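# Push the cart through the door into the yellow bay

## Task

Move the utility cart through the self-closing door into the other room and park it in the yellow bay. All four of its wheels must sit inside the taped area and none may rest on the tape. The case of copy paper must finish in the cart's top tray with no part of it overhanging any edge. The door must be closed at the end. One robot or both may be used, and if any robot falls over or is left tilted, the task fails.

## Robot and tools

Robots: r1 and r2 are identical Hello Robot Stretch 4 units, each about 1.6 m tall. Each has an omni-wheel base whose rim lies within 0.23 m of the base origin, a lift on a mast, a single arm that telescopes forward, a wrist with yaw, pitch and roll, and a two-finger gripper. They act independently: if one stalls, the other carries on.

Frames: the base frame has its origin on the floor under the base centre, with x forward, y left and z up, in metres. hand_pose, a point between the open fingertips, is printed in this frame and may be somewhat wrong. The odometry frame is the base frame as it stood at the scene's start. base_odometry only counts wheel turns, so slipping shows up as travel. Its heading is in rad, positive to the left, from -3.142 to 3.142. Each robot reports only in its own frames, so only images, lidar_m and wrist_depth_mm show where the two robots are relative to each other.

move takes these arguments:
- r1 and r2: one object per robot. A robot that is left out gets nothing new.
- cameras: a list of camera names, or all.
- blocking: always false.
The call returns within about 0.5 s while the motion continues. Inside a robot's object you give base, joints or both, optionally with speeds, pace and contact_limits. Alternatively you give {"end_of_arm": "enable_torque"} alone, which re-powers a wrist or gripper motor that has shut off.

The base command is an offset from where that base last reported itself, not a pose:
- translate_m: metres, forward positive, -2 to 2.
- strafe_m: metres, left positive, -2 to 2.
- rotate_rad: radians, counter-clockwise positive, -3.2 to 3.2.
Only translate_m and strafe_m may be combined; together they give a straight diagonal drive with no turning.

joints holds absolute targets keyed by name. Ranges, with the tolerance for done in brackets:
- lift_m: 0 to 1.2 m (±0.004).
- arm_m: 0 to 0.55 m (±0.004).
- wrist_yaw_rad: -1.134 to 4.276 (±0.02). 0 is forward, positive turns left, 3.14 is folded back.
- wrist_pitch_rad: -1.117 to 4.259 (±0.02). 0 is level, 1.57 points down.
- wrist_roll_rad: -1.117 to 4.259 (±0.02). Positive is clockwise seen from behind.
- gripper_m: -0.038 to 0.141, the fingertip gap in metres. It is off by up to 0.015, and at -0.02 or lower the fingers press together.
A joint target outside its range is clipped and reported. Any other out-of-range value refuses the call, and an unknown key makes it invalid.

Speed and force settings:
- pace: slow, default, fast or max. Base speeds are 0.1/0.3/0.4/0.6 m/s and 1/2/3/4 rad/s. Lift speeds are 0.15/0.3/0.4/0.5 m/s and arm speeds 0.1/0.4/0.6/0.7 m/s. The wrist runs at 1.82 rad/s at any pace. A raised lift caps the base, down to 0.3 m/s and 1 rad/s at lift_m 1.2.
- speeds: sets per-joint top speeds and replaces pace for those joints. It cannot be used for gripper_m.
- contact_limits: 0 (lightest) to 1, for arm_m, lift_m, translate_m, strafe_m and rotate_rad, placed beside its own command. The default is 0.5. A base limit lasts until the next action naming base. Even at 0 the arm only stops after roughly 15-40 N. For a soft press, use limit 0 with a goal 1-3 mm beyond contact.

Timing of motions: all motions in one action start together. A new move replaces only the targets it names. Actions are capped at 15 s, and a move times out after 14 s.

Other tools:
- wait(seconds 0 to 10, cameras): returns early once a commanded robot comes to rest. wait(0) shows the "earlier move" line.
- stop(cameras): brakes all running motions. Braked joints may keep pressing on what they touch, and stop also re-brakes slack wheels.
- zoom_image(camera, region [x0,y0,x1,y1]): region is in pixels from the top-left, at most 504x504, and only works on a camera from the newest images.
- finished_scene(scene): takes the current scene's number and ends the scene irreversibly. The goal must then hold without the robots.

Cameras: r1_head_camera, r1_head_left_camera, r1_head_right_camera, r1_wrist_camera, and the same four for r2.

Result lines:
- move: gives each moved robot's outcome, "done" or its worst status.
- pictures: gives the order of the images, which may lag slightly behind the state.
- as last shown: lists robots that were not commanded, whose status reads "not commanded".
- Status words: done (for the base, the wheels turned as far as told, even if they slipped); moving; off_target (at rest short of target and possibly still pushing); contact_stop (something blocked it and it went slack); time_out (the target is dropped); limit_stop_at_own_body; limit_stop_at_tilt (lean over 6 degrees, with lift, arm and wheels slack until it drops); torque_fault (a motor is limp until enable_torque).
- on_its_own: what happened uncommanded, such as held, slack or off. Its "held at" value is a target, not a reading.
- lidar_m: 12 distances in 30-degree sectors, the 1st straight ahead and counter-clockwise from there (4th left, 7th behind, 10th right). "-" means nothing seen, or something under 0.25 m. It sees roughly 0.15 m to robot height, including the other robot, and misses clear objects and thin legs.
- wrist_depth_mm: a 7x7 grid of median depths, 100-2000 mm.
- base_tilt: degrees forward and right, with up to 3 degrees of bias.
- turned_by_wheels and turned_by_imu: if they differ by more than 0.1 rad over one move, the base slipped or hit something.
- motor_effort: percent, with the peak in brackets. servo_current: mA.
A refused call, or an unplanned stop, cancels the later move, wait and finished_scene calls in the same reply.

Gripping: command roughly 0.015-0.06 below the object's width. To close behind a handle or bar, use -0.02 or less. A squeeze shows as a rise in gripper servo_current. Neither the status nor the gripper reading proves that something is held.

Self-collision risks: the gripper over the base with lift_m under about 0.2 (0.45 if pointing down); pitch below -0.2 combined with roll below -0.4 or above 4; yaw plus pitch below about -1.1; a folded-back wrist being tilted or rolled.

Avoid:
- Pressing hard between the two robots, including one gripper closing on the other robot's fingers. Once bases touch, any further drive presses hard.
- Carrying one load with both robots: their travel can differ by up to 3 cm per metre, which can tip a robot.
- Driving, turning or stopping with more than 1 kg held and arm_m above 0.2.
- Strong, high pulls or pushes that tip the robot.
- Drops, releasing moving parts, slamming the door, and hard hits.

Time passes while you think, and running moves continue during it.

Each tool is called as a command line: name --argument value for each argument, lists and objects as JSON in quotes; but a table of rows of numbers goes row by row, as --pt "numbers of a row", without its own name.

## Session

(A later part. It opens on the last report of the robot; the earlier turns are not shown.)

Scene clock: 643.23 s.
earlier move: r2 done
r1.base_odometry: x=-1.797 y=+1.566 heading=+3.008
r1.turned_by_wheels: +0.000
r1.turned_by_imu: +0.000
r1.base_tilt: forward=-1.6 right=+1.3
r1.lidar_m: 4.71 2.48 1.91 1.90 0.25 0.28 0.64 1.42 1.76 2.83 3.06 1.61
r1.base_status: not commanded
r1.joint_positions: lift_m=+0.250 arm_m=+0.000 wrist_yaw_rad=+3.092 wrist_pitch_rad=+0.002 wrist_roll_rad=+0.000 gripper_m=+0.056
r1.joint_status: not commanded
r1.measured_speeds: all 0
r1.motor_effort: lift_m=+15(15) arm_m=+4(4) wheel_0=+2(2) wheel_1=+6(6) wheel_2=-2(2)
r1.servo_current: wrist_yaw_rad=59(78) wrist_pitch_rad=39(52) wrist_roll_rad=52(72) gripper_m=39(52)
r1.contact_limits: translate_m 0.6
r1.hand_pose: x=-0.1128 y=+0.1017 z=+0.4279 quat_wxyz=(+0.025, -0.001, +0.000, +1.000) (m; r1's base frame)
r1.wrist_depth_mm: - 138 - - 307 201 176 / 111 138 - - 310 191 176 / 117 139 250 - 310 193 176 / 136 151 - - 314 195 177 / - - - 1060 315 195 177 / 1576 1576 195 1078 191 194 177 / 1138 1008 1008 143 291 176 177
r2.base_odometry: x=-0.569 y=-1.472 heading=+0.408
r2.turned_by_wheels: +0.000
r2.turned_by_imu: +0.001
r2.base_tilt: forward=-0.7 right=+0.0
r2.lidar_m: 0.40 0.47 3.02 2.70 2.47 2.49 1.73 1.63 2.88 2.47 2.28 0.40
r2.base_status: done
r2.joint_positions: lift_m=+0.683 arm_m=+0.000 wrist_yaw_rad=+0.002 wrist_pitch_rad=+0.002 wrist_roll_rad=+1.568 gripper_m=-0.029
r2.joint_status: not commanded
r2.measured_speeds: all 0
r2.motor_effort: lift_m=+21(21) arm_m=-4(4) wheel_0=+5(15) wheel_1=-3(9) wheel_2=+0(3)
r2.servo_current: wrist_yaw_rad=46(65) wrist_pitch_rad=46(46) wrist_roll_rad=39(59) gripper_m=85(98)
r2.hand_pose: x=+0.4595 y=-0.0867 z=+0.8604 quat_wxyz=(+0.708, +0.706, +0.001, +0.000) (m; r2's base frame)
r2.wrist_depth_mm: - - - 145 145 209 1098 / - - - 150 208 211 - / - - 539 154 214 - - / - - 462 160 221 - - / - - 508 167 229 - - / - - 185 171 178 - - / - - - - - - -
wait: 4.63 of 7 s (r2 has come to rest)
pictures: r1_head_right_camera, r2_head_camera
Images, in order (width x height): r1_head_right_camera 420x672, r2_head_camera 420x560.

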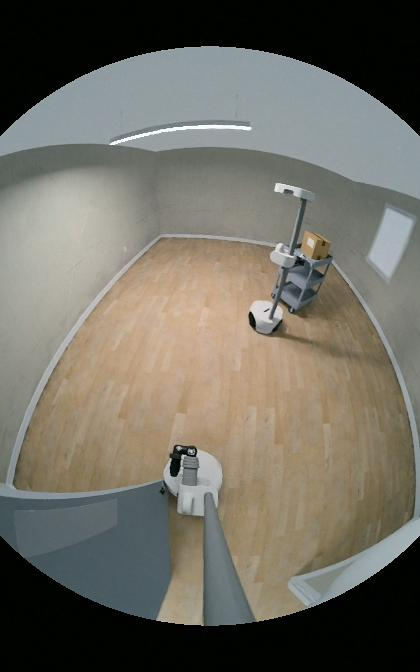

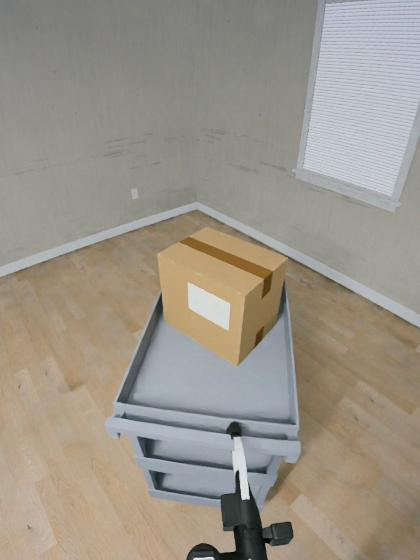

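move --r2 '{"base":{"rotate_rad":0.646},"pace":"slow"}' --blocking false --cameras '[]'

wait --seconds 3 --cameras '["r2_head_camera","r1_head_right_camera","r1_head_left_camera"]'

Scene clock: 655.43 s.
move: r2 moving
r1: as last shown
r1.lidar_m: 4.71 2.49 1.93 1.89 0.25 0.26 0.66 1.41 1.74 2.82 3.02 1.61
r1.motor_effort: lift_m=+15(15) arm_m=+4(4) wheel_0=+1(2) wheel_1=+6(6) wheel_2=-2(2)
r1.servo_current: wrist_yaw_rad=52(59) wrist_pitch_rad=39(52) wrist_roll_rad=39(65) gripper_m=46(46)
r1.contact_limits: translate_m 0.6
r1.wrist_depth_mm: - 138 - - 307 200 176 / 111 138 - - 310 192 175 / 117 139 250 - 312 192 176 / 137 151 - - 315 194 176 / - - - 1060 315 194 177 / 1576 1576 194 1078 191 195 177 / 1160 1008 991 143 291 176 178
r2.base_odometry: x=-0.569 y=-1.472 heading=+0.532
r2.turned_by_wheels: +0.124
r2.turned_by_imu: +0.121
r2.base_tilt: forward=-0.7 right=+0.1
r2.lidar_m: 0.40 0.52 3.06 2.58 2.48 2.59 1.63 1.64 2.95 2.36 2.28 0.38
r2.base_status: rotate_rad moving
r2.joint_positions: lift_m=+0.683 arm_m=+0.000 wrist_yaw_rad=-0.007 wrist_pitch_rad=+0.002 wrist_roll_rad=+1.568 gripper_m=-0.029
r2.joint_status: not commanded
r2.measured_speeds: translate_m=+0.002 strafe_m=+0.001 rotate_rad=+0.490 lift_m=+0.000 arm_m=+0.000 wrist_yaw_rad=+0.000 wrist_pitch_rad=+0.000 wrist_roll_rad=+0.000
r2.motor_effort: lift_m=+21(21) arm_m=-4(4) wheel_0=-12(12) wheel_1=-7(9) wheel_2=-14(15)
r2.servo_current: wrist_yaw_rad=52(65) wrist_pitch_rad=39(46) wrist_roll_rad=46(52) gripper_m=98(98)
r2.hand_pose: x=+0.4587 y=-0.0894 z=+0.8604 quat_wxyz=(+0.708, +0.706, -0.002, -0.003) (m; r2's base frame)
r2.wrist_depth_mm: - - - 130 131 191 192 / - - 559 136 193 - - / - - 480 143 206 - - / - 500 469 152 217 - - / - - 569 162 228 - - / - - 185 169 179 - - / - - - - - 1756 -
pictures: none
No camera images: "cameras" was empty.

Scene clock: 656.83 s.
earlier move: r2 done
r1.base_odometry: x=-1.797 y=+1.566 heading=+3.008
r1.turned_by_wheels: +0.000
r1.turned_by_imu: +0.000
r1.base_tilt: forward=-1.6 right=+1.3
r1.lidar_m: 4.70 2.47 1.92 1.90 0.25 0.25 0.64 1.42 1.75 2.82 3.05 1.62
r1.base_status: not commanded
r1.joint_positions: lift_m=+0.250 arm_m=+0.000 wrist_yaw_rad=+3.092 wrist_pitch_rad=+0.002 wrist_roll_rad=+0.000 gripper_m=+0.056
r1.joint_status: not commanded
r1.measured_speeds: all 0
r1.motor_effort: lift_m=+15(15) arm_m=+4(4) wheel_0=+2(2) wheel_1=+6(6) wheel_2=-2(2)
r1.servo_current: wrist_yaw_rad=52(65) wrist_pitch_rad=33(52) wrist_roll_rad=52(72) gripper_m=46(46)
r1.contact_limits: translate_m 0.6
r1.hand_pose: x=-0.1128 y=+0.1017 z=+0.4279 quat_wxyz=(+0.025, -0.001, +0.000, +1.000) (m; r1's base frame)
r1.wrist_depth_mm: - 138 - - 306 200 175 / 111 138 - - 310 192 176 / 117 139 250 - 314 193 176 / 136 151 - - 314 193 177 / - - - 1078 317 195 177 / 1708 1708 193 1078 191 194 177 / 1160 1008 1025 143 293 176 177
r2.base_odometry: x=-0.569 y=-1.472 heading=+1.052
r2.turned_by_wheels: +0.520
r2.turned_by_imu: +0.505
r2.base_tilt: forward=-0.7 right=+0.1
r2.lidar_m: 0.49 3.07 2.60 2.49 2.57 1.64 1.66 2.93 2.38 2.25 0.61 0.35
r2.base_status: done
r2.joint_positions: lift_m=+0.683 arm_m=+0.000 wrist_yaw_rad=-0.010 wrist_pitch_rad=+0.002 wrist_roll_rad=+1.569 gripper_m=-0.029
r2.joint_status: not commanded
r2.measured_speeds: all 0
r2.motor_effort: lift_m=+21(21) arm_m=-4(4) wheel_0=-9(14) wheel_1=-6(9) wheel_2=-9(15)
r2.servo_current: wrist_yaw_rad=59(65) wrist_pitch_rad=46(52) wrist_roll_rad=52(59) gripper_m=85(98)
r2.hand_pose: x=+0.4584 y=-0.0904 z=+0.8604 quat_wxyz=(+0.708, +0.706, -0.003, -0.004) (m; r2's base frame)
r2.wrist_depth_mm: - 379 364 - - - - / - - 591 106 - - - / - - - - - - - / - - - - - - - / - - - - - - - / - - - - 153 462 1078 / - - - - - 1661 1205
wait: 1.40 of 3 s (r2 has come to rest)
pictures: r1_head_left_camera, r1_head_right_camera, r2_head_camera
Images, in order (width x height): r1_head_left_camera 420x672, r1_head_right_camera 420x672, r2_head_camera 420x560.

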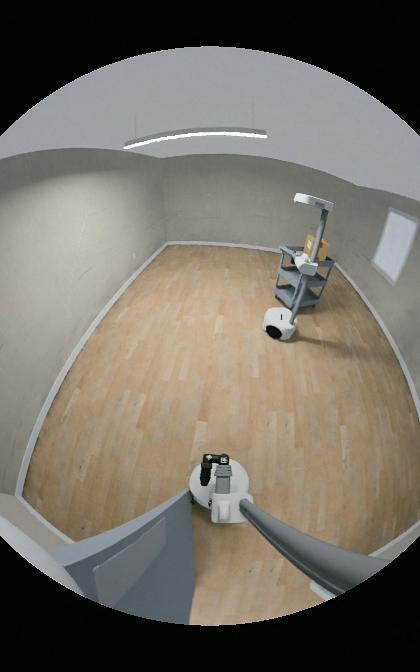

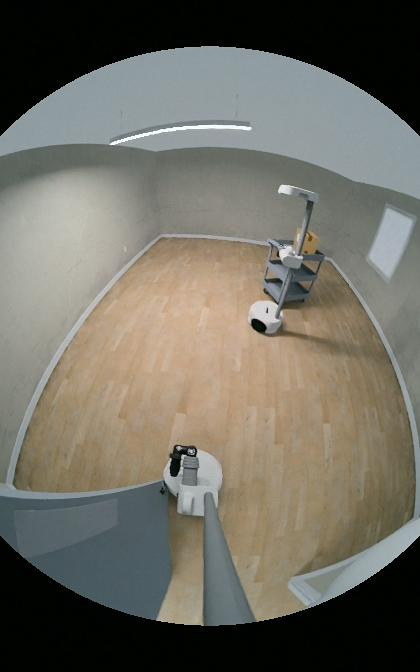

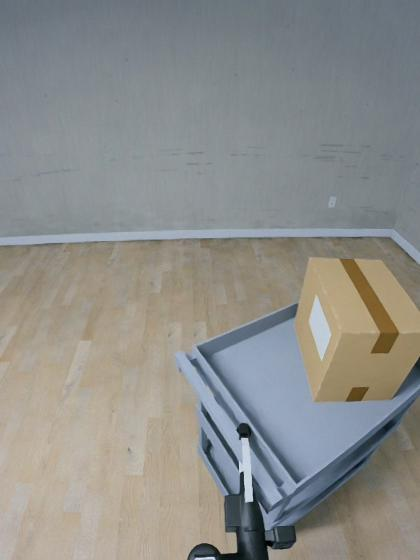

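move --r2 '{"base":{"translate_m":-0.9,"strafe_m":0.02},"pace":"slow"}' --blocking false --cameras '[]'

wait --seconds 10 --cameras '["r2_head_camera","r1_head_right_camera","r1_head_left_camera"]'

Scene clock: 663.70 s.
move: r2 moving
r1: as last shown
r1.lidar_m: 4.70 2.47 1.95 1.89 0.25 0.27 0.62 1.43 1.76 2.82 3.05 1.61
r1.servo_current: wrist_yaw_rad=46(59) wrist_pitch_rad=46(52) wrist_roll_rad=52(59) gripper_m=33(46)
r1.contact_limits: translate_m 0.6
r1.wrist_depth_mm: - 138 - - 306 200 176 / 111 139 - - 310 191 176 / 117 139 250 - 314 193 176 / 136 151 - - 314 193 176 / - - - 1098 315 195 177 / 1618 1661 194 1078 191 195 177 / 1118 1008 1025 143 293 175 178
r2.base_odometry: x=-0.576 y=-1.483 heading=+1.051
r2.turned_by_wheels: -0.001
r2.turned_by_imu: +0.000
r2.base_tilt: forward=-0.7 right=+0.0
r2.lidar_m: 0.47 3.09 2.56 2.46 2.57 1.62 1.62 2.95 2.37 2.27 0.64 0.35
r2.base_status: translate_m moving; strafe_m moving
r2.joint_positions: lift_m=+0.683 arm_m=+0.000 wrist_yaw_rad=-0.010 wrist_pitch_rad=+0.002 wrist_roll_rad=+1.569 gripper_m=-0.029
r2.joint_status: not commanded
r2.measured_speeds: translate_m=-0.049 strafe_m=+0.001 rotate_rad=+0.002 lift_m=+0.000 arm_m=+0.000 wrist_yaw_rad=+0.000 wrist_pitch_rad=+0.000 wrist_roll_rad=+0.000
r2.motor_effort: lift_m=+21(21) arm_m=-4(4) wheel_0=-15(16) wheel_1=-8(9) wheel_2=+8(8)
r2.servo_current: wrist_yaw_rad=72(78) wrist_pitch_rad=39(46) wrist_roll_rad=39(59) gripper_m=91(91)
r2.hand_pose: x=+0.4584 y=-0.0904 z=+0.8604 quat_wxyz=(+0.708, +0.706, -0.003, -0.004) (m; r2's base frame)
r2.wrist_depth_mm: - 349 355 - - - - / - - 569 104 - - - / - - - - - - - / - - - - - - - / - - - - - - - / - - - - 153 466 469 / - - - - - 1618 1205
pictures: none
No camera images: "cameras" was empty.

Scene clock: 673.50 s.
earlier move: r2 done
r1.base_odometry: x=-1.797 y=+1.566 heading=+3.008
r1.turned_by_wheels: +0.000
r1.turned_by_imu: -0.001
r1.base_tilt: forward=-1.6 right=+1.3
r1.lidar_m: 1.44 2.49 1.93 1.90 0.25 0.25 0.64 1.43 1.75 2.81 0.85 0.77
r1.base_status: not commanded
r1.joint_positions: lift_m=+0.250 arm_m=+0.000 wrist_yaw_rad=+3.092 wrist_pitch_rad=+0.002 wrist_roll_rad=+0.000 gripper_m=+0.056
r1.joint_status: not commanded
r1.measured_speeds: all 0
r1.motor_effort: lift_m=+15(15) arm_m=+4(4) wheel_0=+1(2) wheel_1=+6(6) wheel_2=-2(2)
r1.servo_current: wrist_yaw_rad=33(78) wrist_pitch_rad=46(52) wrist_roll_rad=46(78) gripper_m=46(52)
r1.contact_limits: translate_m 0.6
r1.hand_pose: x=-0.1128 y=+0.1017 z=+0.4279 quat_wxyz=(+0.025, -0.001, +0.000, +1.000) (m; r1's base frame)
r1.wrist_depth_mm: - 138 - - 306 201 176 / 111 138 - - 309 191 176 / 117 139 251 - 312 193 176 / 137 151 - - 315 193 177 / - - - 1078 315 195 177 / 1576 1576 194 1078 191 194 177 / 1138 1008 1008 143 293 176 178
r2.base_odometry: x=-1.033 y=-2.244 heading=+1.052
r2.turned_by_wheels: +0.001
r2.turned_by_imu: +0.004
r2.base_tilt: forward=-0.6 right=+0.1
r2.lidar_m: 0.33 0.32 2.56 2.44 2.54 0.79 1.98 2.00 2.38 2.30 2.41 0.47
r2.base_status: done
r2.joint_positions: lift_m=+0.683 arm_m=+0.000 wrist_yaw_rad=+0.003 wrist_pitch_rad=+0.002 wrist_roll_rad=+1.569 gripper_m=-0.029
r2.joint_status: not commanded
r2.measured_speeds: all 0
r2.motor_effort: lift_m=+21(21) arm_m=-4(5) wheel_0=-2(16) wheel_1=-4(10) wheel_2=+8(13)
r2.servo_current: wrist_yaw_rad=39(78) wrist_pitch_rad=46(52) wrist_roll_rad=46(65) gripper_m=91(104)
r2.hand_pose: x=+0.4596 y=-0.0866 z=+0.8604 quat_wxyz=(+0.708, +0.706, +0.002, +0.000) (m; r2's base frame)
r2.wrist_depth_mm: - - - - - 1661 1160 / - - - 214 276 1576 1182 / - - - 203 267 286 287 / - - - 191 251 1756 564 / - - 634 183 239 809 - / - - 186 172 179 - - / - - 449 - 218 - -
wait: 9.80 of 10 s (r2 has come to rest)
pictures: r1_head_left_camera, r1_head_right_camera, r2_head_camera
Images, in order (width x height): r1_head_left_camera 420x672, r1_head_right_camera 420x672, r2_head_camera 420x560.

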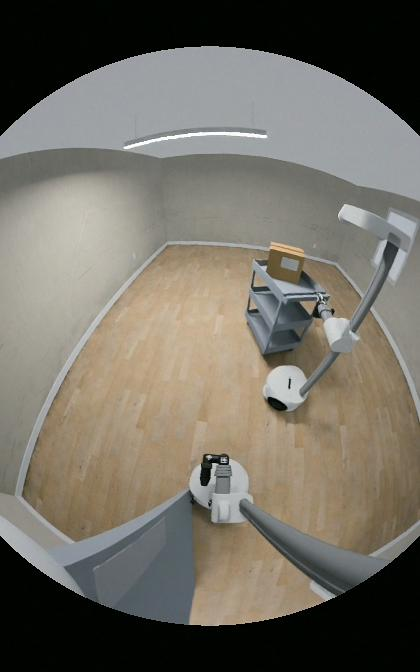

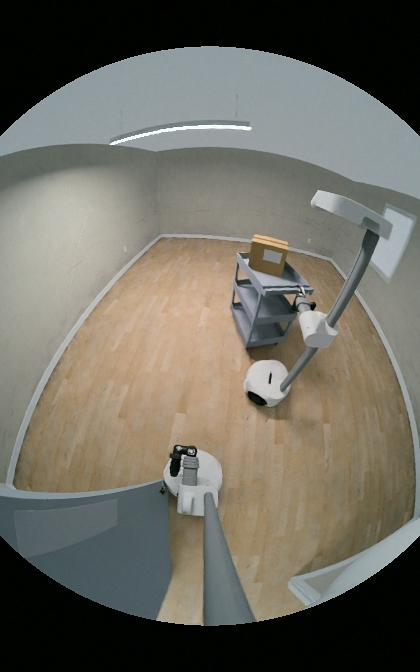

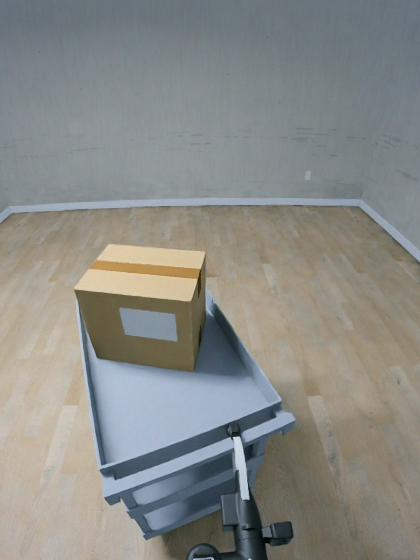

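move --r2 '{"joints":{"gripper_m":0.14}}' --blocking false --cameras '[]'

wait --seconds 3 --cameras '[]'

move --r2 '{"base":{"strafe_m":0.075},"pace":"slow"}' --blocking false --cameras '[]'

wait --seconds 3 --cameras '["r2_head_camera","r2_wrist_camera"]'

Scene clock: 691.20 s.
move: r2 moving
r1: as last shown
r1.turned_by_imu: +0.000
r1.lidar_m: 1.43 2.46 1.94 1.89 0.25 0.27 0.61 1.43 1.74 2.83 0.85 0.77
r1.motor_effort: lift_m=+15(15) arm_m=+4(4) wheel_0=+2(2) wheel_1=+6(6) wheel_2=-2(2)
r1.servo_current: wrist_yaw_rad=65(65) wrist_pitch_rad=39(46) wrist_roll_rad=52(59) gripper_m=39(52)
r1.contact_limits: translate_m 0.6
r1.wrist_depth_mm: - 138 - - 307 200 176 / 111 139 - - 312 191 176 / 117 139 250 - 314 192 176 / 136 151 - - 314 193 177 / - - - 1098 315 193 177 / 1576 1576 194 1098 191 195 177 / 1138 1008 1008 143 291 175 178
r2.base_odometry: x=-1.033 y=-2.244 heading=+1.052
r2.turned_by_wheels: +0.000
r2.turned_by_imu: +0.000
r2.base_tilt: forward=-0.7 right=+0.1
r2.lidar_m: 0.31 0.36 2.51 2.44 2.53 0.80 1.99 2.01 2.40 2.31 2.40 0.46
r2.base_status: not commanded
r2.joint_positions: lift_m=+0.683 arm_m=+0.000 wrist_yaw_rad=+0.003 wrist_pitch_rad=+0.002 wrist_roll_rad=+1.569 gripper_m=-0.003
r2.joint_status: gripper_m moving
r2.measured_speeds: all 0
r2.motor_effort: lift_m=+21(21) arm_m=-4(4) wheel_0=-1(2) wheel_1=-4(4) wheel_2=+6(8)
r2.servo_current: wrist_yaw_rad=52(59) wrist_pitch_rad=39(46) wrist_roll_rad=46(52) gripper_m=91(91)
r2.hand_pose: x=+0.4596 y=-0.0866 z=+0.8604 quat_wxyz=(+0.708, +0.706, +0.002, +0.000) (m; r2's base frame)
r2.wrist_depth_mm: - - - - - 1708 1182 / - - - 220 286 1576 1182 / - - - 208 272 286 287 / - - - 197 256 1708 530 / - - 647 186 244 778 - / - - 187 178 181 - - / - 455 445 - 224 - -
pictures: none
No camera images: "cameras" was empty.

Scene clock: 693.20 s.
earlier move: r2 done
r1.base_odometry: x=-1.797 y=+1.566 heading=+3.008
r1.turned_by_wheels: +0.000
r1.turned_by_imu: +0.000
r1.base_tilt: forward=-1.6 right=+1.3
r1.lidar_m: 1.45 2.47 1.93 1.90 0.25 0.25 0.64 1.43 1.75 2.82 0.86 0.77
r1.base_status: not commanded
r1.joint_positions: lift_m=+0.250 arm_m=+0.000 wrist_yaw_rad=+3.092 wrist_pitch_rad=+0.002 wrist_roll_rad=+0.000 gripper_m=+0.056
r1.joint_status: not commanded
r1.measured_speeds: all 0
r1.motor_effort: lift_m=+15(15) arm_m=+4(4) wheel_0=+2(2) wheel_1=+6(6) wheel_2=-2(2)
r1.servo_current: wrist_yaw_rad=33(72) wrist_pitch_rad=39(46) wrist_roll_rad=46(59) gripper_m=46(52)
r1.contact_limits: translate_m 0.6
r1.hand_pose: x=-0.1128 y=+0.1017 z=+0.4279 quat_wxyz=(+0.025, -0.001, +0.000, +1.000) (m; r1's base frame)
r1.wrist_depth_mm: - 138 - - 306 200 176 / 111 138 - - 312 192 176 / 118 139 250 - 312 193 176 / 136 151 - - 315 194 176 / - - - 1078 317 195 177 / 1618 1618 193 1098 191 195 177 / 1160 991 1008 143 293 176 177
r2.base_odometry: x=-1.033 y=-2.244 heading=+1.052
r2.turned_by_wheels: +0.000
r2.turned_by_imu: +0.000
r2.base_tilt: forward=-0.7 right=+0.1
r2.lidar_m: 0.34 0.32 2.53 2.44 2.52 0.79 1.99 2.03 2.38 2.29 2.40 0.48
r2.base_status: not commanded
r2.joint_positions: lift_m=+0.683 arm_m=+0.000 wrist_yaw_rad=+0.003 wrist_pitch_rad=+0.002 wrist_roll_rad=+1.569 gripper_m=+0.140
r2.joint_status: all done
r2.measured_speeds: all 0
r2.motor_effort: lift_m=+21(21) arm_m=-4(5) wheel_0=-1(2) wheel_1=-4(4) wheel_2=+6(8)
r2.servo_current: wrist_yaw_rad=52(59) wrist_pitch_rad=39(46) wrist_roll_rad=59(59) gripper_m=52(124)
r2.hand_pose: x=+0.4596 y=-0.0866 z=+0.8604 quat_wxyz=(+0.708, +0.706, +0.002, +0.000) (m; r2's base frame)
r2.wrist_depth_mm: - - - - - 1708 1160 / - - - 228 - 1661 1182 / - - - 213 278 289 290 / - - - 202 262 1756 535 / - - 661 190 248 809 - / - - 192 182 188 809 - / - - - - 225 - -
wait: 2.00 of 3 s (r2 has come to rest)
pictures: none
No camera images: "cameras" was empty.

Scene clock: 693.70 s.
move: r2 moving
r1: as last shown
r1.lidar_m: 1.42 2.49 1.94 1.88 0.25 0.25 0.66 1.44 1.75 2.82 0.86 0.76
r1.motor_effort: lift_m=+15(15) arm_m=+4(4) wheel_0=+1(2) wheel_1=+6(6) wheel_2=-2(2)
r1.servo_current: wrist_yaw_rad=65(65) wrist_pitch_rad=39(46) wrist_roll_rad=39(59) gripper_m=46(46)
r1.contact_limits: translate_m 0.6
r1.wrist_depth_mm: - 138 - - 307 200 176 / 110 138 - - 310 191 176 / 118 139 251 - 314 193 176 / 136 151 - - 314 193 176 / - - - 1078 317 195 177 / 1576 1661 194 1078 191 195 177 / 1138 1008 1025 143 293 177 178
r2.base_odometry: x=-1.045 y=-2.237 heading=+1.052
r2.turned_by_wheels: +0.000
r2.turned_by_imu: +0.000
r2.base_tilt: forward=-0.7 right=+0.1
r2.lidar_m: 0.35 0.34 2.51 2.42 2.54 0.80 2.03 2.02 2.43 2.30 2.41 0.47
r2.base_status: strafe_m moving
r2.joint_positions: lift_m=+0.683 arm_m=+0.000 wrist_yaw_rad=-0.004 wrist_pitch_rad=+0.002 wrist_roll_rad=+1.569 gripper_m=+0.140
r2.joint_status: not commanded
r2.measured_speeds: translate_m=+0.000 strafe_m=+0.056 rotate_rad=+0.001 lift_m=+0.000 arm_m=+0.000 wrist_yaw_rad=-0.031 wrist_pitch_rad=+0.000 wrist_roll_rad=+0.000
r2.motor_effort: lift_m=+21(21) arm_m=-4(4) wheel_0=-12(12) wheel_1=+9(9) wheel_2=+1(3)
r2.servo_current: wrist_yaw_rad=39(59) wrist_pitch_rad=39(46) wrist_roll_rad=46(59) gripper_m=52(59)
r2.hand_pose: x=+0.4590 y=-0.0885 z=+0.8604 quat_wxyz=(+0.708, +0.706, -0.001, -0.002) (m; r2's base frame)
r2.wrist_depth_mm: - - - - - 1708 1182 / - - - 230 - 1661 1160 / - - - 216 281 294 294 / - - - 204 263 1808 535 / - - - 193 249 778 - / - - 193 182 186 809 - / - - 449 - 225 - -
pictures: none
No camera images: "cameras" was empty.

Scene clock: 695.10 s.
earlier move: r2 done
r1.base_odometry: x=-1.797 y=+1.566 heading=+3.008
r1.turned_by_wheels: +0.000
r1.turned_by_imu: +0.000
r1.base_tilt: forward=-1.6 right=+1.3
r1.lidar_m: 1.35 2.47 1.93 1.89 0.25 0.25 0.62 1.41 1.75 2.83 0.91 0.73
r1.base_status: not commanded
r1.joint_positions: lift_m=+0.250 arm_m=+0.000 wrist_yaw_rad=+3.092 wrist_pitch_rad=+0.002 wrist_roll_rad=+0.000 gripper_m=+0.056
r1.joint_status: not commanded
r1.measured_speeds: all 0
r1.motor_effort: lift_m=+15(15) arm_m=+4(4) wheel_0=+1(2) wheel_1=+6(6) wheel_2=-2(2)
r1.servo_current: wrist_yaw_rad=59(65) wrist_pitch_rad=46(52) wrist_roll_rad=46(72) gripper_m=39(46)
r1.contact_limits: translate_m 0.6
r1.hand_pose: x=-0.1128 y=+0.1017 z=+0.4279 quat_wxyz=(+0.025, -0.001, +0.000, +1.000) (m; r1's base frame)
r1.wrist_depth_mm: - 138 - - 304 200 176 / 110 139 - - 309 191 176 / 117 139 250 - 314 193 176 / 136 151 - - 314 194 177 / - - - 1060 317 195 177 / 1618 1618 195 1118 191 195 177 / 1138 991 1008 143 291 176 178
r2.base_odometry: x=-1.098 y=-2.207 heading=+1.052
r2.turned_by_wheels: +0.000
r2.turned_by_imu: +0.000
r2.base_tilt: forward=-0.7 right=+0.1
r2.lidar_m: 0.37 0.35 2.48 2.35 2.48 0.74 0.92 2.03 2.51 2.37 2.49 0.46
r2.base_status: done
r2.joint_positions: lift_m=+0.683 arm_m=+0.000 wrist_yaw_rad=-0.009 wrist_pitch_rad=+0.002 wrist_roll_rad=+1.569 gripper_m=+0.140
r2.joint_status: not commanded
r2.measured_speeds: all 0
r2.motor_effort: lift_m=+21(21) arm_m=-4(5) wheel_0=-5(13) wheel_1=+5(9) wheel_2=-1(3)
r2.servo_current: wrist_yaw_rad=52(78) wrist_pitch_rad=39(52) wrist_roll_rad=59(59) gripper_m=52(59)
r2.hand_pose: x=+0.4585 y=-0.0901 z=+0.8604 quat_wxyz=(+0.708, +0.706, -0.003, -0.004) (m; r2's base frame)
r2.wrist_depth_mm: - - - - - 1618 1160 / - - - 220 282 1576 1160 / - - - 209 274 300 300 / - - - 200 258 1756 - / - - 609 191 248 809 - / - - 193 183 186 809 - / - - 462 - 228 - -
wait: 1.40 of 3 s (r2 has come to rest)
pictures: r2_head_camera, r2_wrist_camera
Images, in order (width x height): r2_head_camera 420x560, r2_wrist_camera 616x392.

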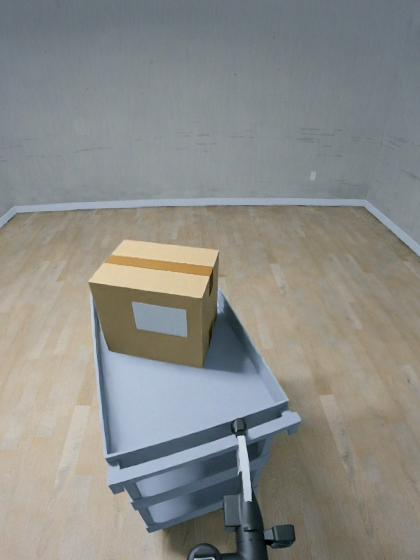

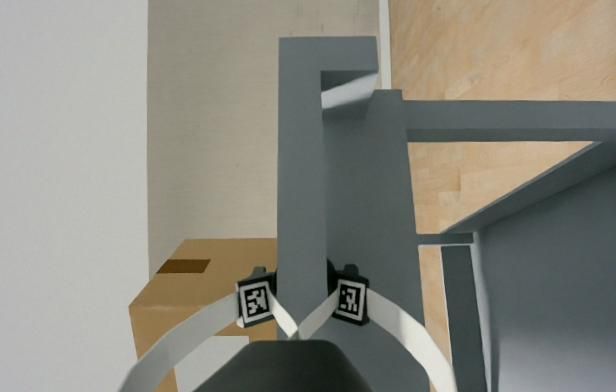

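move --r2 '{"base":{"translate_m":-0.12},"pace":"slow"}' --blocking false --cameras '[]'

wait --seconds 3 --cameras '[]'

move --r2 '{"base":{"rotate_rad":0.19},"pace":"slow"}' --blocking false --cameras '[]'

wait --seconds 3 --cameras '["r2_head_camera","r2_wrist_camera","r1_head_right_camera"]'

Scene clock: 701.73 s.
move: r2 moving
r1: as last shown
r1.lidar_m: 1.34 2.50 1.93 1.90 0.25 0.26 0.62 1.44 1.76 2.83 0.87 0.73
r1.motor_effort: lift_m=+15(15) arm_m=+4(4) wheel_0=+1(2) wheel_1=+5(6) wheel_2=-2(2)
r1.servo_current: wrist_yaw_rad=72(72) wrist_pitch_rad=46(46) wrist_roll_rad=52(65) gripper_m=46(46)
r1.contact_limits: translate_m 0.6
r1.wrist_depth_mm: - 138 - - 306 200 176 / 111 138 - - 309 191 176 / 118 139 250 - 314 193 176 / 137 152 - - 314 194 177 / - - - 1078 317 195 177 / 1618 1576 193 1098 191 195 177 / 1138 991 991 143 291 176 177
r2.base_odometry: x=-1.104 y=-2.217 heading=+1.052
r2.turned_by_wheels: +0.000
r2.turned_by_imu: +0.000
r2.base_tilt: forward=-0.7 right=+0.0
r2.lidar_m: 0.36 0.38 2.49 2.37 2.46 0.74 0.92 2.01 2.49 2.39 2.42 0.47
r2.base_status: translate_m moving
r2.joint_positions: lift_m=+0.683 arm_m=+0.000 wrist_yaw_rad=-0.003 wrist_pitch_rad=+0.002 wrist_roll_rad=+1.569 gripper_m=+0.140
r2.joint_status: not commanded
r2.measured_speeds: translate_m=-0.049 strafe_m=+0.000 rotate_rad=+0.000 lift_m=+0.000 arm_m=+0.000 wrist_yaw_rad=+0.002 wrist_pitch_rad=+0.000 wrist_roll_rad=+0.000
r2.motor_effort: lift_m=+18(21) arm_m=-4(4) wheel_0=-5(9) wheel_1=-5(6) wheel_2=+7(10)
r2.servo_current: wrist_yaw_rad=39(72) wrist_pitch_rad=39(46) wrist_roll_rad=33(65) gripper_m=52(52)
r2.hand_pose: x=+0.4591 y=-0.0883 z=+0.8607 quat_wxyz=(+0.708, +0.706, +0.000, -0.002) (m; r2's base frame)
r2.wrist_depth_mm: - - - - - 1618 1160 / - - - 226 287 1499 1138 / - - - 215 278 1499 413 / - - - 206 265 1756 - / - - 591 195 254 831 - / - - 466 186 240 186 - / - - 484 - 236 788 -
pictures: none
No camera images: "cameras" was empty.

Scene clock: 703.73 s.
earlier move: r2 done
r1.base_odometry: x=-1.797 y=+1.566 heading=+3.008
r1.turned_by_wheels: +0.000
r1.turned_by_imu: +0.000
r1.base_tilt: forward=-1.6 right=+1.2
r1.lidar_m: 1.33 2.46 1.94 1.90 0.25 0.25 0.64 1.45 1.73 2.83 0.71 0.63
r1.base_status: not commanded
r1.joint_positions: lift_m=+0.250 arm_m=+0.000 wrist_yaw_rad=+3.092 wrist_pitch_rad=+0.002 wrist_roll_rad=+0.000 gripper_m=+0.056
r1.joint_status: not commanded
r1.measured_speeds: all 0
r1.motor_effort: lift_m=+15(15) arm_m=+4(4) wheel_0=+1(2) wheel_1=+6(6) wheel_2=-2(2)
r1.servo_current: wrist_yaw_rad=59(72) wrist_pitch_rad=46(52) wrist_roll_rad=46(65) gripper_m=39(52)
r1.contact_limits: translate_m 0.6
r1.hand_pose: x=-0.1128 y=+0.1017 z=+0.4279 quat_wxyz=(+0.025, -0.001, +0.000, +1.000) (m; r1's base frame)
r1.wrist_depth_mm: - 138 - - 306 199 176 / 111 138 - - 310 191 176 / 117 139 251 - 312 193 176 / 137 151 - - 314 193 176 / - - - 1078 317 194 177 / 1576 1618 194 1118 191 195 177 / 1160 1008 991 143 293 176 177
r2.base_odometry: x=-1.157 y=-2.311 heading=+1.052
r2.turned_by_wheels: +0.000
r2.turned_by_imu: +0.000
r2.base_tilt: forward=-0.7 right=+0.1
r2.lidar_m: 0.48 0.46 2.48 2.38 2.45 0.64 1.82 1.90 2.50 2.37 2.49 0.54
r2.base_status: done
r2.joint_positions: lift_m=+0.683 arm_m=+0.000 wrist_yaw_rad=-0.003 wrist_pitch_rad=+0.002 wrist_roll_rad=+1.569 gripper_m=+0.140
r2.joint_status: not commanded
r2.measured_speeds: all 0
r2.motor_effort: lift_m=+18(21) arm_m=-4(4) wheel_0=-5(9) wheel_1=-5(8) wheel_2=+6(10)
r2.servo_current: wrist_yaw_rad=46(72) wrist_pitch_rad=39(46) wrist_roll_rad=46(65) gripper_m=52(59)
r2.hand_pose: x=+0.4591 y=-0.0883 z=+0.8607 quat_wxyz=(+0.708, +0.706, +0.000, -0.002) (m; r2's base frame)
r2.wrist_depth_mm: - - - - - 1708 1160 / - - - - - 1661 1205 / - - - 379 397 1464 480 / - - - 370 - 917 - / - - 647 351 359 931 - / - - 574 287 336 185 - / - - 609 - - - -
wait: 2.00 of 3 s (r2 has come to rest)
pictures: none
No camera images: "cameras" was empty.

Scene clock: 704.23 s.
move: r2 moving
r1: as last shown
r1.base_tilt: forward=-1.6 right=+1.3
r1.lidar_m: 1.35 2.46 1.95 1.90 0.25 0.27 0.62 1.44 1.76 2.83 0.69 0.64
r1.motor_effort: lift_m=+15(15) arm_m=+4(4) wheel_0=+2(2) wheel_1=+6(6) wheel_2=-2(2)
r1.servo_current: wrist_yaw_rad=46(59) wrist_pitch_rad=33(52) wrist_roll_rad=52(52) gripper_m=39(46)
r1.contact_limits: translate_m 0.6
r1.wrist_depth_mm: - 138 - - 307 201 176 / 111 138 - - 310 191 176 / 118 139 251 - 312 192 176 / 136 152 - - 315 194 177 / - - - 1078 317 194 177 / 1576 1661 194 1118 191 195 177 / 1160 1008 1025 143 293 176 177
r2.base_odometry: x=-1.157 y=-2.311 heading=+1.173
r2.turned_by_wheels: +0.121
r2.turned_by_imu: +0.118
r2.base_tilt: forward=-0.6 right=+0.1
r2.lidar_m: 0.45 0.44 2.41 2.36 0.70 0.64 1.89 1.98 2.42 2.38 2.58 0.52
r2.base_status: rotate_rad moving
r2.joint_positions: lift_m=+0.683 arm_m=+0.000 wrist_yaw_rad=-0.003 wrist_pitch_rad=+0.002 wrist_roll_rad=+1.569 gripper_m=+0.140
r2.joint_status: not commanded
r2.measured_speeds: translate_m=-0.001 strafe_m=-0.001 rotate_rad=+0.391 lift_m=+0.000 arm_m=+0.000 wrist_yaw_rad=+0.000 wrist_pitch_rad=+0.000 wrist_roll_rad=+0.000
r2.motor_effort: lift_m=+18(18) arm_m=-4(4) wheel_0=-3(10) wheel_1=-6(8) wheel_2=-7(9)
r2.servo_current: wrist_yaw_rad=59(59) wrist_pitch_rad=33(46) wrist_roll_rad=39(65) gripper_m=52(59)
r2.hand_pose: x=+0.4591 y=-0.0883 z=+0.8607 quat_wxyz=(+0.708, +0.706, +0.000, -0.002) (m; r2's base frame)
r2.wrist_depth_mm: - - - 312 - 1576 1118 / - - - 355 368 1464 377 / - - - 349 - 854 - / - - 640 342 340 917 - / - - 580 329 334 917 - / - - 609 270 322 185 - / - - 661 - - - -
pictures: none
No camera images: "cameras" was empty.

Scene clock: 704.90 s.
earlier move: r2 done
r1.base_odometry: x=-1.797 y=+1.566 heading=+3.008
r1.turned_by_wheels: +0.000
r1.turned_by_imu: +0.000
r1.base_tilt: forward=-1.6 right=+1.3
r1.lidar_m: 1.35 2.49 1.94 1.91 0.25 0.26 0.62 1.44 1.75 2.84 0.69 0.64
r1.base_status: not commanded
r1.joint_positions: lift_m=+0.250 arm_m=+0.000 wrist_yaw_rad=+3.092 wrist_pitch_rad=+0.002 wrist_roll_rad=+0.000 gripper_m=+0.056
r1.joint_status: not commanded
r1.measured_speeds: all 0
r1.motor_effort: lift_m=+15(15) arm_m=+4(4) wheel_0=+1(2) wheel_1=+5(6) wheel_2=-2(2)
r1.servo_current: wrist_yaw_rad=59(65) wrist_pitch_rad=46(52) wrist_roll_rad=59(59) gripper_m=46(46)
r1.contact_limits: translate_m 0.6
r1.hand_pose: x=-0.1128 y=+0.1017 z=+0.4279 quat_wxyz=(+0.025, -0.001, +0.000, +1.000) (m; r1's base frame)
r1.wrist_depth_mm: - 138 - - 306 201 176 / 111 138 - - 312 191 176 / 117 139 251 - 312 193 176 / 137 151 - - 314 193 176 / - - - 1060 314 195 177 / 1618 1618 194 1098 191 195 177 / 1138 1025 1025 143 293 175 177
r2.base_odometry: x=-1.157 y=-2.311 heading=+1.241
r2.turned_by_wheels: +0.068
r2.turned_by_imu: +0.066
r2.base_tilt: forward=-0.7 right=+0.1
r2.lidar_m: 0.46 2.90 2.39 2.36 0.66 0.66 1.90 2.04 2.40 2.39 2.66 0.51
r2.base_status: done
r2.joint_positions: lift_m=+0.683 arm_m=+0.000 wrist_yaw_rad=-0.003 wrist_pitch_rad=+0.002 wrist_roll_rad=+1.569 gripper_m=+0.140
r2.joint_status: not commanded
r2.measured_speeds: all 0
r2.motor_effort: lift_m=+18(18) arm_m=-4(4) wheel_0=-3(10) wheel_1=-3(8) wheel_2=-6(9)
r2.servo_current: wrist_yaw_rad=59(59) wrist_pitch_rad=39(46) wrist_roll_rad=46(65) gripper_m=59(59)
r2.hand_pose: x=+0.4591 y=-0.0882 z=+0.8607 quat_wxyz=(+0.708, +0.706, +0.000, -0.002) (m; r2's base frame)
r2.wrist_depth_mm: - - - 334 345 1618 368 / - - - 332 332 1708 - / - - 699 327 329 917 - / - - 559 324 324 917 - / - - 609 319 319 854 - / - - 634 258 314 185 - / - - - - - 1863 -
wait: 0.67 of 3 s (r2 has come to rest)
pictures: r1_head_right_camera, r2_head_camera, r2_wrist_camera
Images, in order (width x height): r1_head_right_camera 420x672, r2_head_camera 420x560, r2_wrist_camera 616x392.

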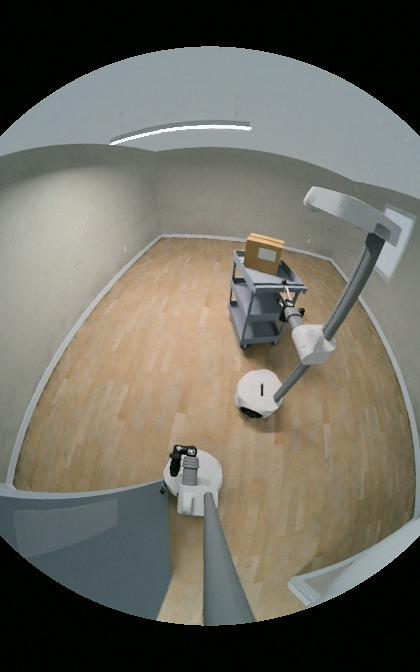

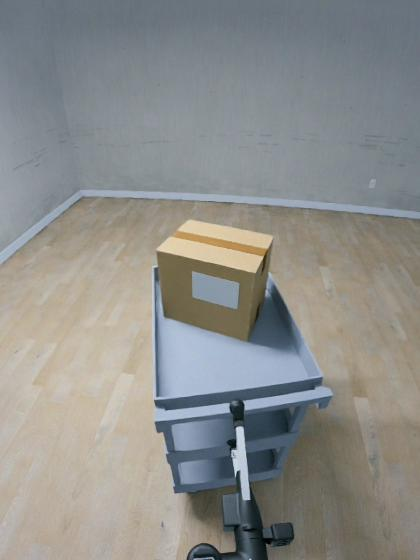

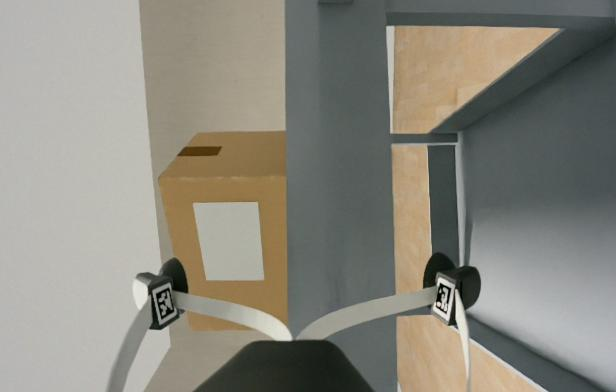

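move --r2 '{"base":{"translate_m":0.15},"pace":"slow"}' --blocking false --cameras '[]'

wait --seconds 3.5 --cameras '[]'

move --r2 '{"joints":{"gripper_m":-0.03}}' --blocking false --cameras '[]'

wait --seconds 3 --cameras '["r2_head_camera","r2_wrist_camera"]'

Scene clock: 711.00 s.
move: r2 moving
r1: as last shown
r1.lidar_m: 1.37 2.47 1.93 1.91 0.25 0.26 0.66 1.45 1.74 2.80 0.71 0.63
r1.servo_current: wrist_yaw_rad=52(59) wrist_pitch_rad=46(46) wrist_roll_rad=46(72) gripper_m=46(46)
r1.contact_limits: translate_m 0.6
r1.wrist_depth_mm: - 138 - - 307 200 176 / 111 139 - - 309 191 176 / 117 139 250 - 312 193 176 / 137 151 - - 315 193 176 / - - - 1078 315 195 177 / 1537 1618 194 1078 191 195 177 / 1160 1025 1008 143 293 176 178
r2.base_odometry: x=-1.153 y=-2.299 heading=+1.241
r2.turned_by_wheels: +0.000
r2.turned_by_imu: +0.000
r2.base_tilt: forward=-0.7 right=+0.0
r2.lidar_m: 0.46 2.91 2.38 2.35 0.68 0.65 1.92 2.06 2.40 2.37 2.65 0.51
r2.base_status: translate_m moving
r2.joint_positions: lift_m=+0.683 arm_m=+0.000 wrist_yaw_rad=-0.003 wrist_pitch_rad=+0.002 wrist_roll_rad=+1.569 gripper_m=+0.140
r2.joint_status: not commanded
r2.measured_speeds: translate_m=+0.048 strafe_m=+0.000 rotate_rad=-0.002 lift_m=+0.000 arm_m=+0.000 wrist_yaw_rad=+0.000 wrist_pitch_rad=+0.000 wrist_roll_rad=+0.000
r2.motor_effort: lift_m=+18(18) arm_m=-4(4) wheel_0=+5(9) wheel_1=+5(6) wheel_2=-9(10)
r2.servo_current: wrist_yaw_rad=46(65) wrist_pitch_rad=33(46) wrist_roll_rad=46(59) gripper_m=46(52)
r2.hand_pose: x=+0.4591 y=-0.0882 z=+0.8607 quat_wxyz=(+0.708, +0.706, +0.000, -0.002) (m; r2's base frame)
r2.wrist_depth_mm: - - - 325 327 1537 466 / - - - 322 322 1708 - / - - 691 315 317 878 - / - - 549 315 314 904 - / - - 597 307 312 - - / - - 621 248 306 185 - / - - - - - 1863 -
pictures: none
No camera images: "cameras" was empty.

Scene clock: 713.27 s.
earlier move: r2 done
r1.base_odometry: x=-1.797 y=+1.566 heading=+3.008
r1.turned_by_wheels: +0.000
r1.turned_by_imu: +0.000
r1.base_tilt: forward=-1.6 right=+1.2
r1.lidar_m: 1.33 2.47 1.95 1.91 0.25 0.26 0.61 1.44 1.74 2.83 3.02 0.73
r1.base_status: not commanded
r1.joint_positions: lift_m=+0.250 arm_m=+0.000 wrist_yaw_rad=+3.092 wrist_pitch_rad=+0.002 wrist_roll_rad=+0.000 gripper_m=+0.056
r1.joint_status: not commanded
r1.measured_speeds: all 0
r1.motor_effort: lift_m=+15(15) arm_m=+4(4) wheel_0=+2(2) wheel_1=+6(6) wheel_2=-2(2)
r1.servo_current: wrist_yaw_rad=46(65) wrist_pitch_rad=33(52) wrist_roll_rad=59(72) gripper_m=46(46)
r1.contact_limits: translate_m 0.6
r1.hand_pose: x=-0.1128 y=+0.1017 z=+0.4279 quat_wxyz=(+0.025, -0.001, +0.000, +1.000) (m; r1's base frame)
r1.wrist_depth_mm: - 138 - - 306 200 175 / 111 138 - - 312 192 176 / 117 139 249 - 312 194 176 / 136 151 - - 314 194 176 / - - - 1078 315 195 176 / 1618 1618 193 1098 190 194 177 / 1118 1008 1025 143 291 176 178
r2.base_odometry: x=-1.109 y=-2.169 heading=+1.241
r2.turned_by_wheels: +0.000
r2.turned_by_imu: +0.001
r2.base_tilt: forward=-0.7 right=+0.0
r2.lidar_m: 0.35 0.37 2.34 2.34 0.89 0.76 2.05 2.21 2.42 2.40 2.67 0.42
r2.base_status: done
r2.joint_positions: lift_m=+0.683 arm_m=+0.000 wrist_yaw_rad=-0.003 wrist_pitch_rad=+0.002 wrist_roll_rad=+1.569 gripper_m=+0.140
r2.joint_status: not commanded
r2.measured_speeds: all 0
r2.motor_effort: lift_m=+18(18) arm_m=+4(4) wheel_0=+5(9) wheel_1=+4(7) wheel_2=-6(13)
r2.servo_current: wrist_yaw_rad=52(65) wrist_pitch_rad=46(52) wrist_roll_rad=39(59) gripper_m=52(59)
r2.hand_pose: x=+0.4590 y=-0.0882 z=+0.8606 quat_wxyz=(+0.708, +0.706, +0.000, -0.002) (m; r2's base frame)
r2.wrist_depth_mm: - - - 153 214 1576 1205 / - - - 150 212 1537 521 / - - 569 148 209 - - / - 449 439 146 206 - - / - - 466 143 204 778 - / - - 496 141 200 187 - / - - 549 - 198 - -
wait: 2.27 of 3.5 s (r2 has come to rest)
pictures: none
No camera images: "cameras" was empty.

Scene clock: 713.77 s.
move: r2 moving
r1: as last shown
r1.base_tilt: forward=-1.6 right=+1.3
r1.lidar_m: 1.31 2.47 1.94 1.91 0.25 0.25 0.63 1.42 1.73 2.83 3.05 0.76
r1.motor_effort: lift_m=+15(15) arm_m=+4(4) wheel_0=+1(2) wheel_1=+6(6) wheel_2=-2(2)
r1.servo_current: wrist_yaw_rad=46(59) wrist_pitch_rad=33(46) wrist_roll_rad=52(59) gripper_m=39(46)
r1.contact_limits: translate_m 0.6
r1.wrist_depth_mm: - 138 - - 304 200 175 / 111 138 - - 310 192 175 / 117 139 250 - 312 193 176 / 137 151 - - 315 193 177 / - - - 1078 319 195 177 / 1576 1618 194 1118 191 195 178 / 1138 1008 991 143 291 176 178
r2.base_odometry: x=-1.109 y=-2.169 heading=+1.241
r2.turned_by_wheels: +0.000
r2.turned_by_imu: +0.000
r2.base_tilt: forward=-0.6 right=+0.0
r2.lidar_m: 0.34 0.35 2.35 2.33 0.85 0.77 2.02 2.17 2.45 2.40 2.67 0.42
r2.base_status: not commanded
r2.joint_positions: lift_m=+0.683 arm_m=+0.000 wrist_yaw_rad=-0.003 wrist_pitch_rad=+0.003 wrist_roll_rad=+1.569 gripper_m=+0.128
r2.joint_status: gripper_m moving
r2.measured_speeds: translate_m=+0.000 strafe_m=+0.000 rotate_rad=-0.001 lift_m=+0.000 arm_m=+0.000 wrist_yaw_rad=+0.000 wrist_pitch_rad=+0.016 wrist_roll_rad=+0.000
r2.motor_effort: lift_m=+18(18) arm_m=+4(4) wheel_0=+4(5) wheel_1=+5(5) wheel_2=-6(6)
r2.servo_current: wrist_yaw_rad=52(59) wrist_pitch_rad=39(46) wrist_roll_rad=46(46) gripper_m=150(150)
r2.hand_pose: x=+0.4590 y=-0.0882 z=+0.8604 quat_wxyz=(+0.708, +0.706, +0.000, -0.002) (m; r2's base frame)
r2.wrist_depth_mm: - - - 151 214 1618 1160 / - - - 149 211 1537 - / - - 569 147 208 - - / - 442 439 145 206 - - / - 473 469 143 203 759 - / - 215 496 141 200 185 - / - - 549 - 198 - -
pictures: none
No camera images: "cameras" was empty.

Scene clock: 715.93 s.
earlier move: r2 done
r1.base_odometry: x=-1.797 y=+1.566 heading=+3.008
r1.turned_by_wheels: +0.000
r1.turned_by_imu: +0.000
r1.base_tilt: forward=-1.6 right=+1.3
r1.lidar_m: 1.34 2.48 1.93 1.90 0.25 0.25 0.61 1.43 1.72 2.82 3.06 0.73
r1.base_status: not commanded
r1.joint_positions: lift_m=+0.250 arm_m=+0.000 wrist_yaw_rad=+3.092 wrist_pitch_rad=+0.002 wrist_roll_rad=+0.000 gripper_m=+0.056
r1.joint_status: not commanded
r1.measured_speeds: all 0
r1.motor_effort: lift_m=+15(15) arm_m=+4(4) wheel_0=+1(2) wheel_1=+6(6) wheel_2=-2(2)
r1.servo_current: wrist_yaw_rad=78(78) wrist_pitch_rad=46(52) wrist_roll_rad=65(65) gripper_m=46(46)
r1.contact_limits: translate_m 0.6
r1.hand_pose: x=-0.1128 y=+0.1017 z=+0.4279 quat_wxyz=(+0.025, -0.001, +0.000, +1.000) (m; r1's base frame)
r1.wrist_depth_mm: - 138 - - 306 200 176 / 111 138 - - 310 192 176 / 117 139 250 - 312 193 176 / 136 151 - - 315 193 176 / - - - 1098 319 193 177 / 1576 1618 194 1118 191 195 177 / 1138 1008 1008 143 291 176 177
r2.base_odometry: x=-1.109 y=-2.169 heading=+1.241
r2.turned_by_wheels: +0.000
r2.turned_by_imu: +0.000
r2.base_tilt: forward=-0.7 right=+0.1
r2.lidar_m: 0.33 0.34 2.35 2.34 0.88 0.77 2.04 2.22 2.41 2.40 2.68 0.38
r2.base_status: not commanded
r2.joint_positions: lift_m=+0.683 arm_m=+0.000 wrist_yaw_rad=+0.000 wrist_pitch_rad=+0.017 wrist_roll_rad=+1.569 gripper_m=-0.028
r2.joint_status: all done
r2.measured_speeds: all 0
r2.motor_effort: lift_m=+22(22) arm_m=-3(4) wheel_0=+1(5) wheel_1=+3(5) wheel_2=+0(6)
r2.servo_current: wrist_yaw_rad=39(59) wrist_pitch_rad=91(98) wrist_roll_rad=59(59) gripper_m=195(449)
r2.hand_pose: x=+0.4593 y=-0.0874 z=+0.8560 quat_wxyz=(+0.708, +0.706, +0.006, -0.006) (m; r2's base frame)
r2.wrist_depth_mm: - - - 187 188 1499 - / - - - 185 186 699 - / - 530 418 183 185 - - / - 404 394 181 182 - - / - 442 427 121 182 - - / - 473 168 119 180 157 - / - 535 525 - 129 530 -
wait: 2.17 of 3 s (r2 has come to rest)
pictures: r2_head_camera, r2_wrist_camera
Images, in order (width x height): r2_head_camera 420x560, r2_wrist_camera 616x392.

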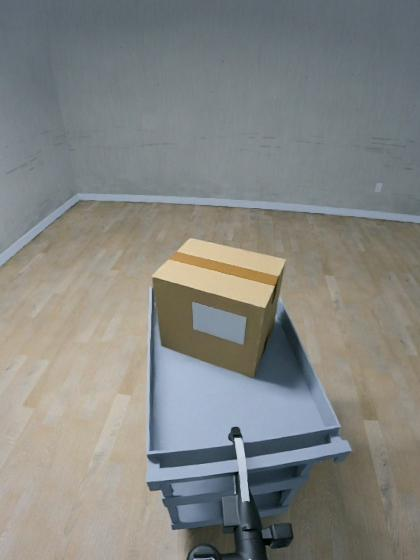

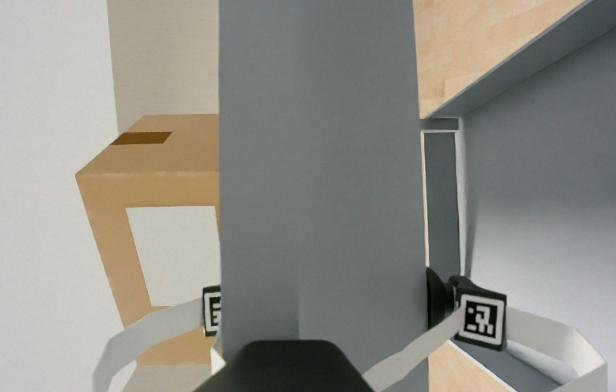

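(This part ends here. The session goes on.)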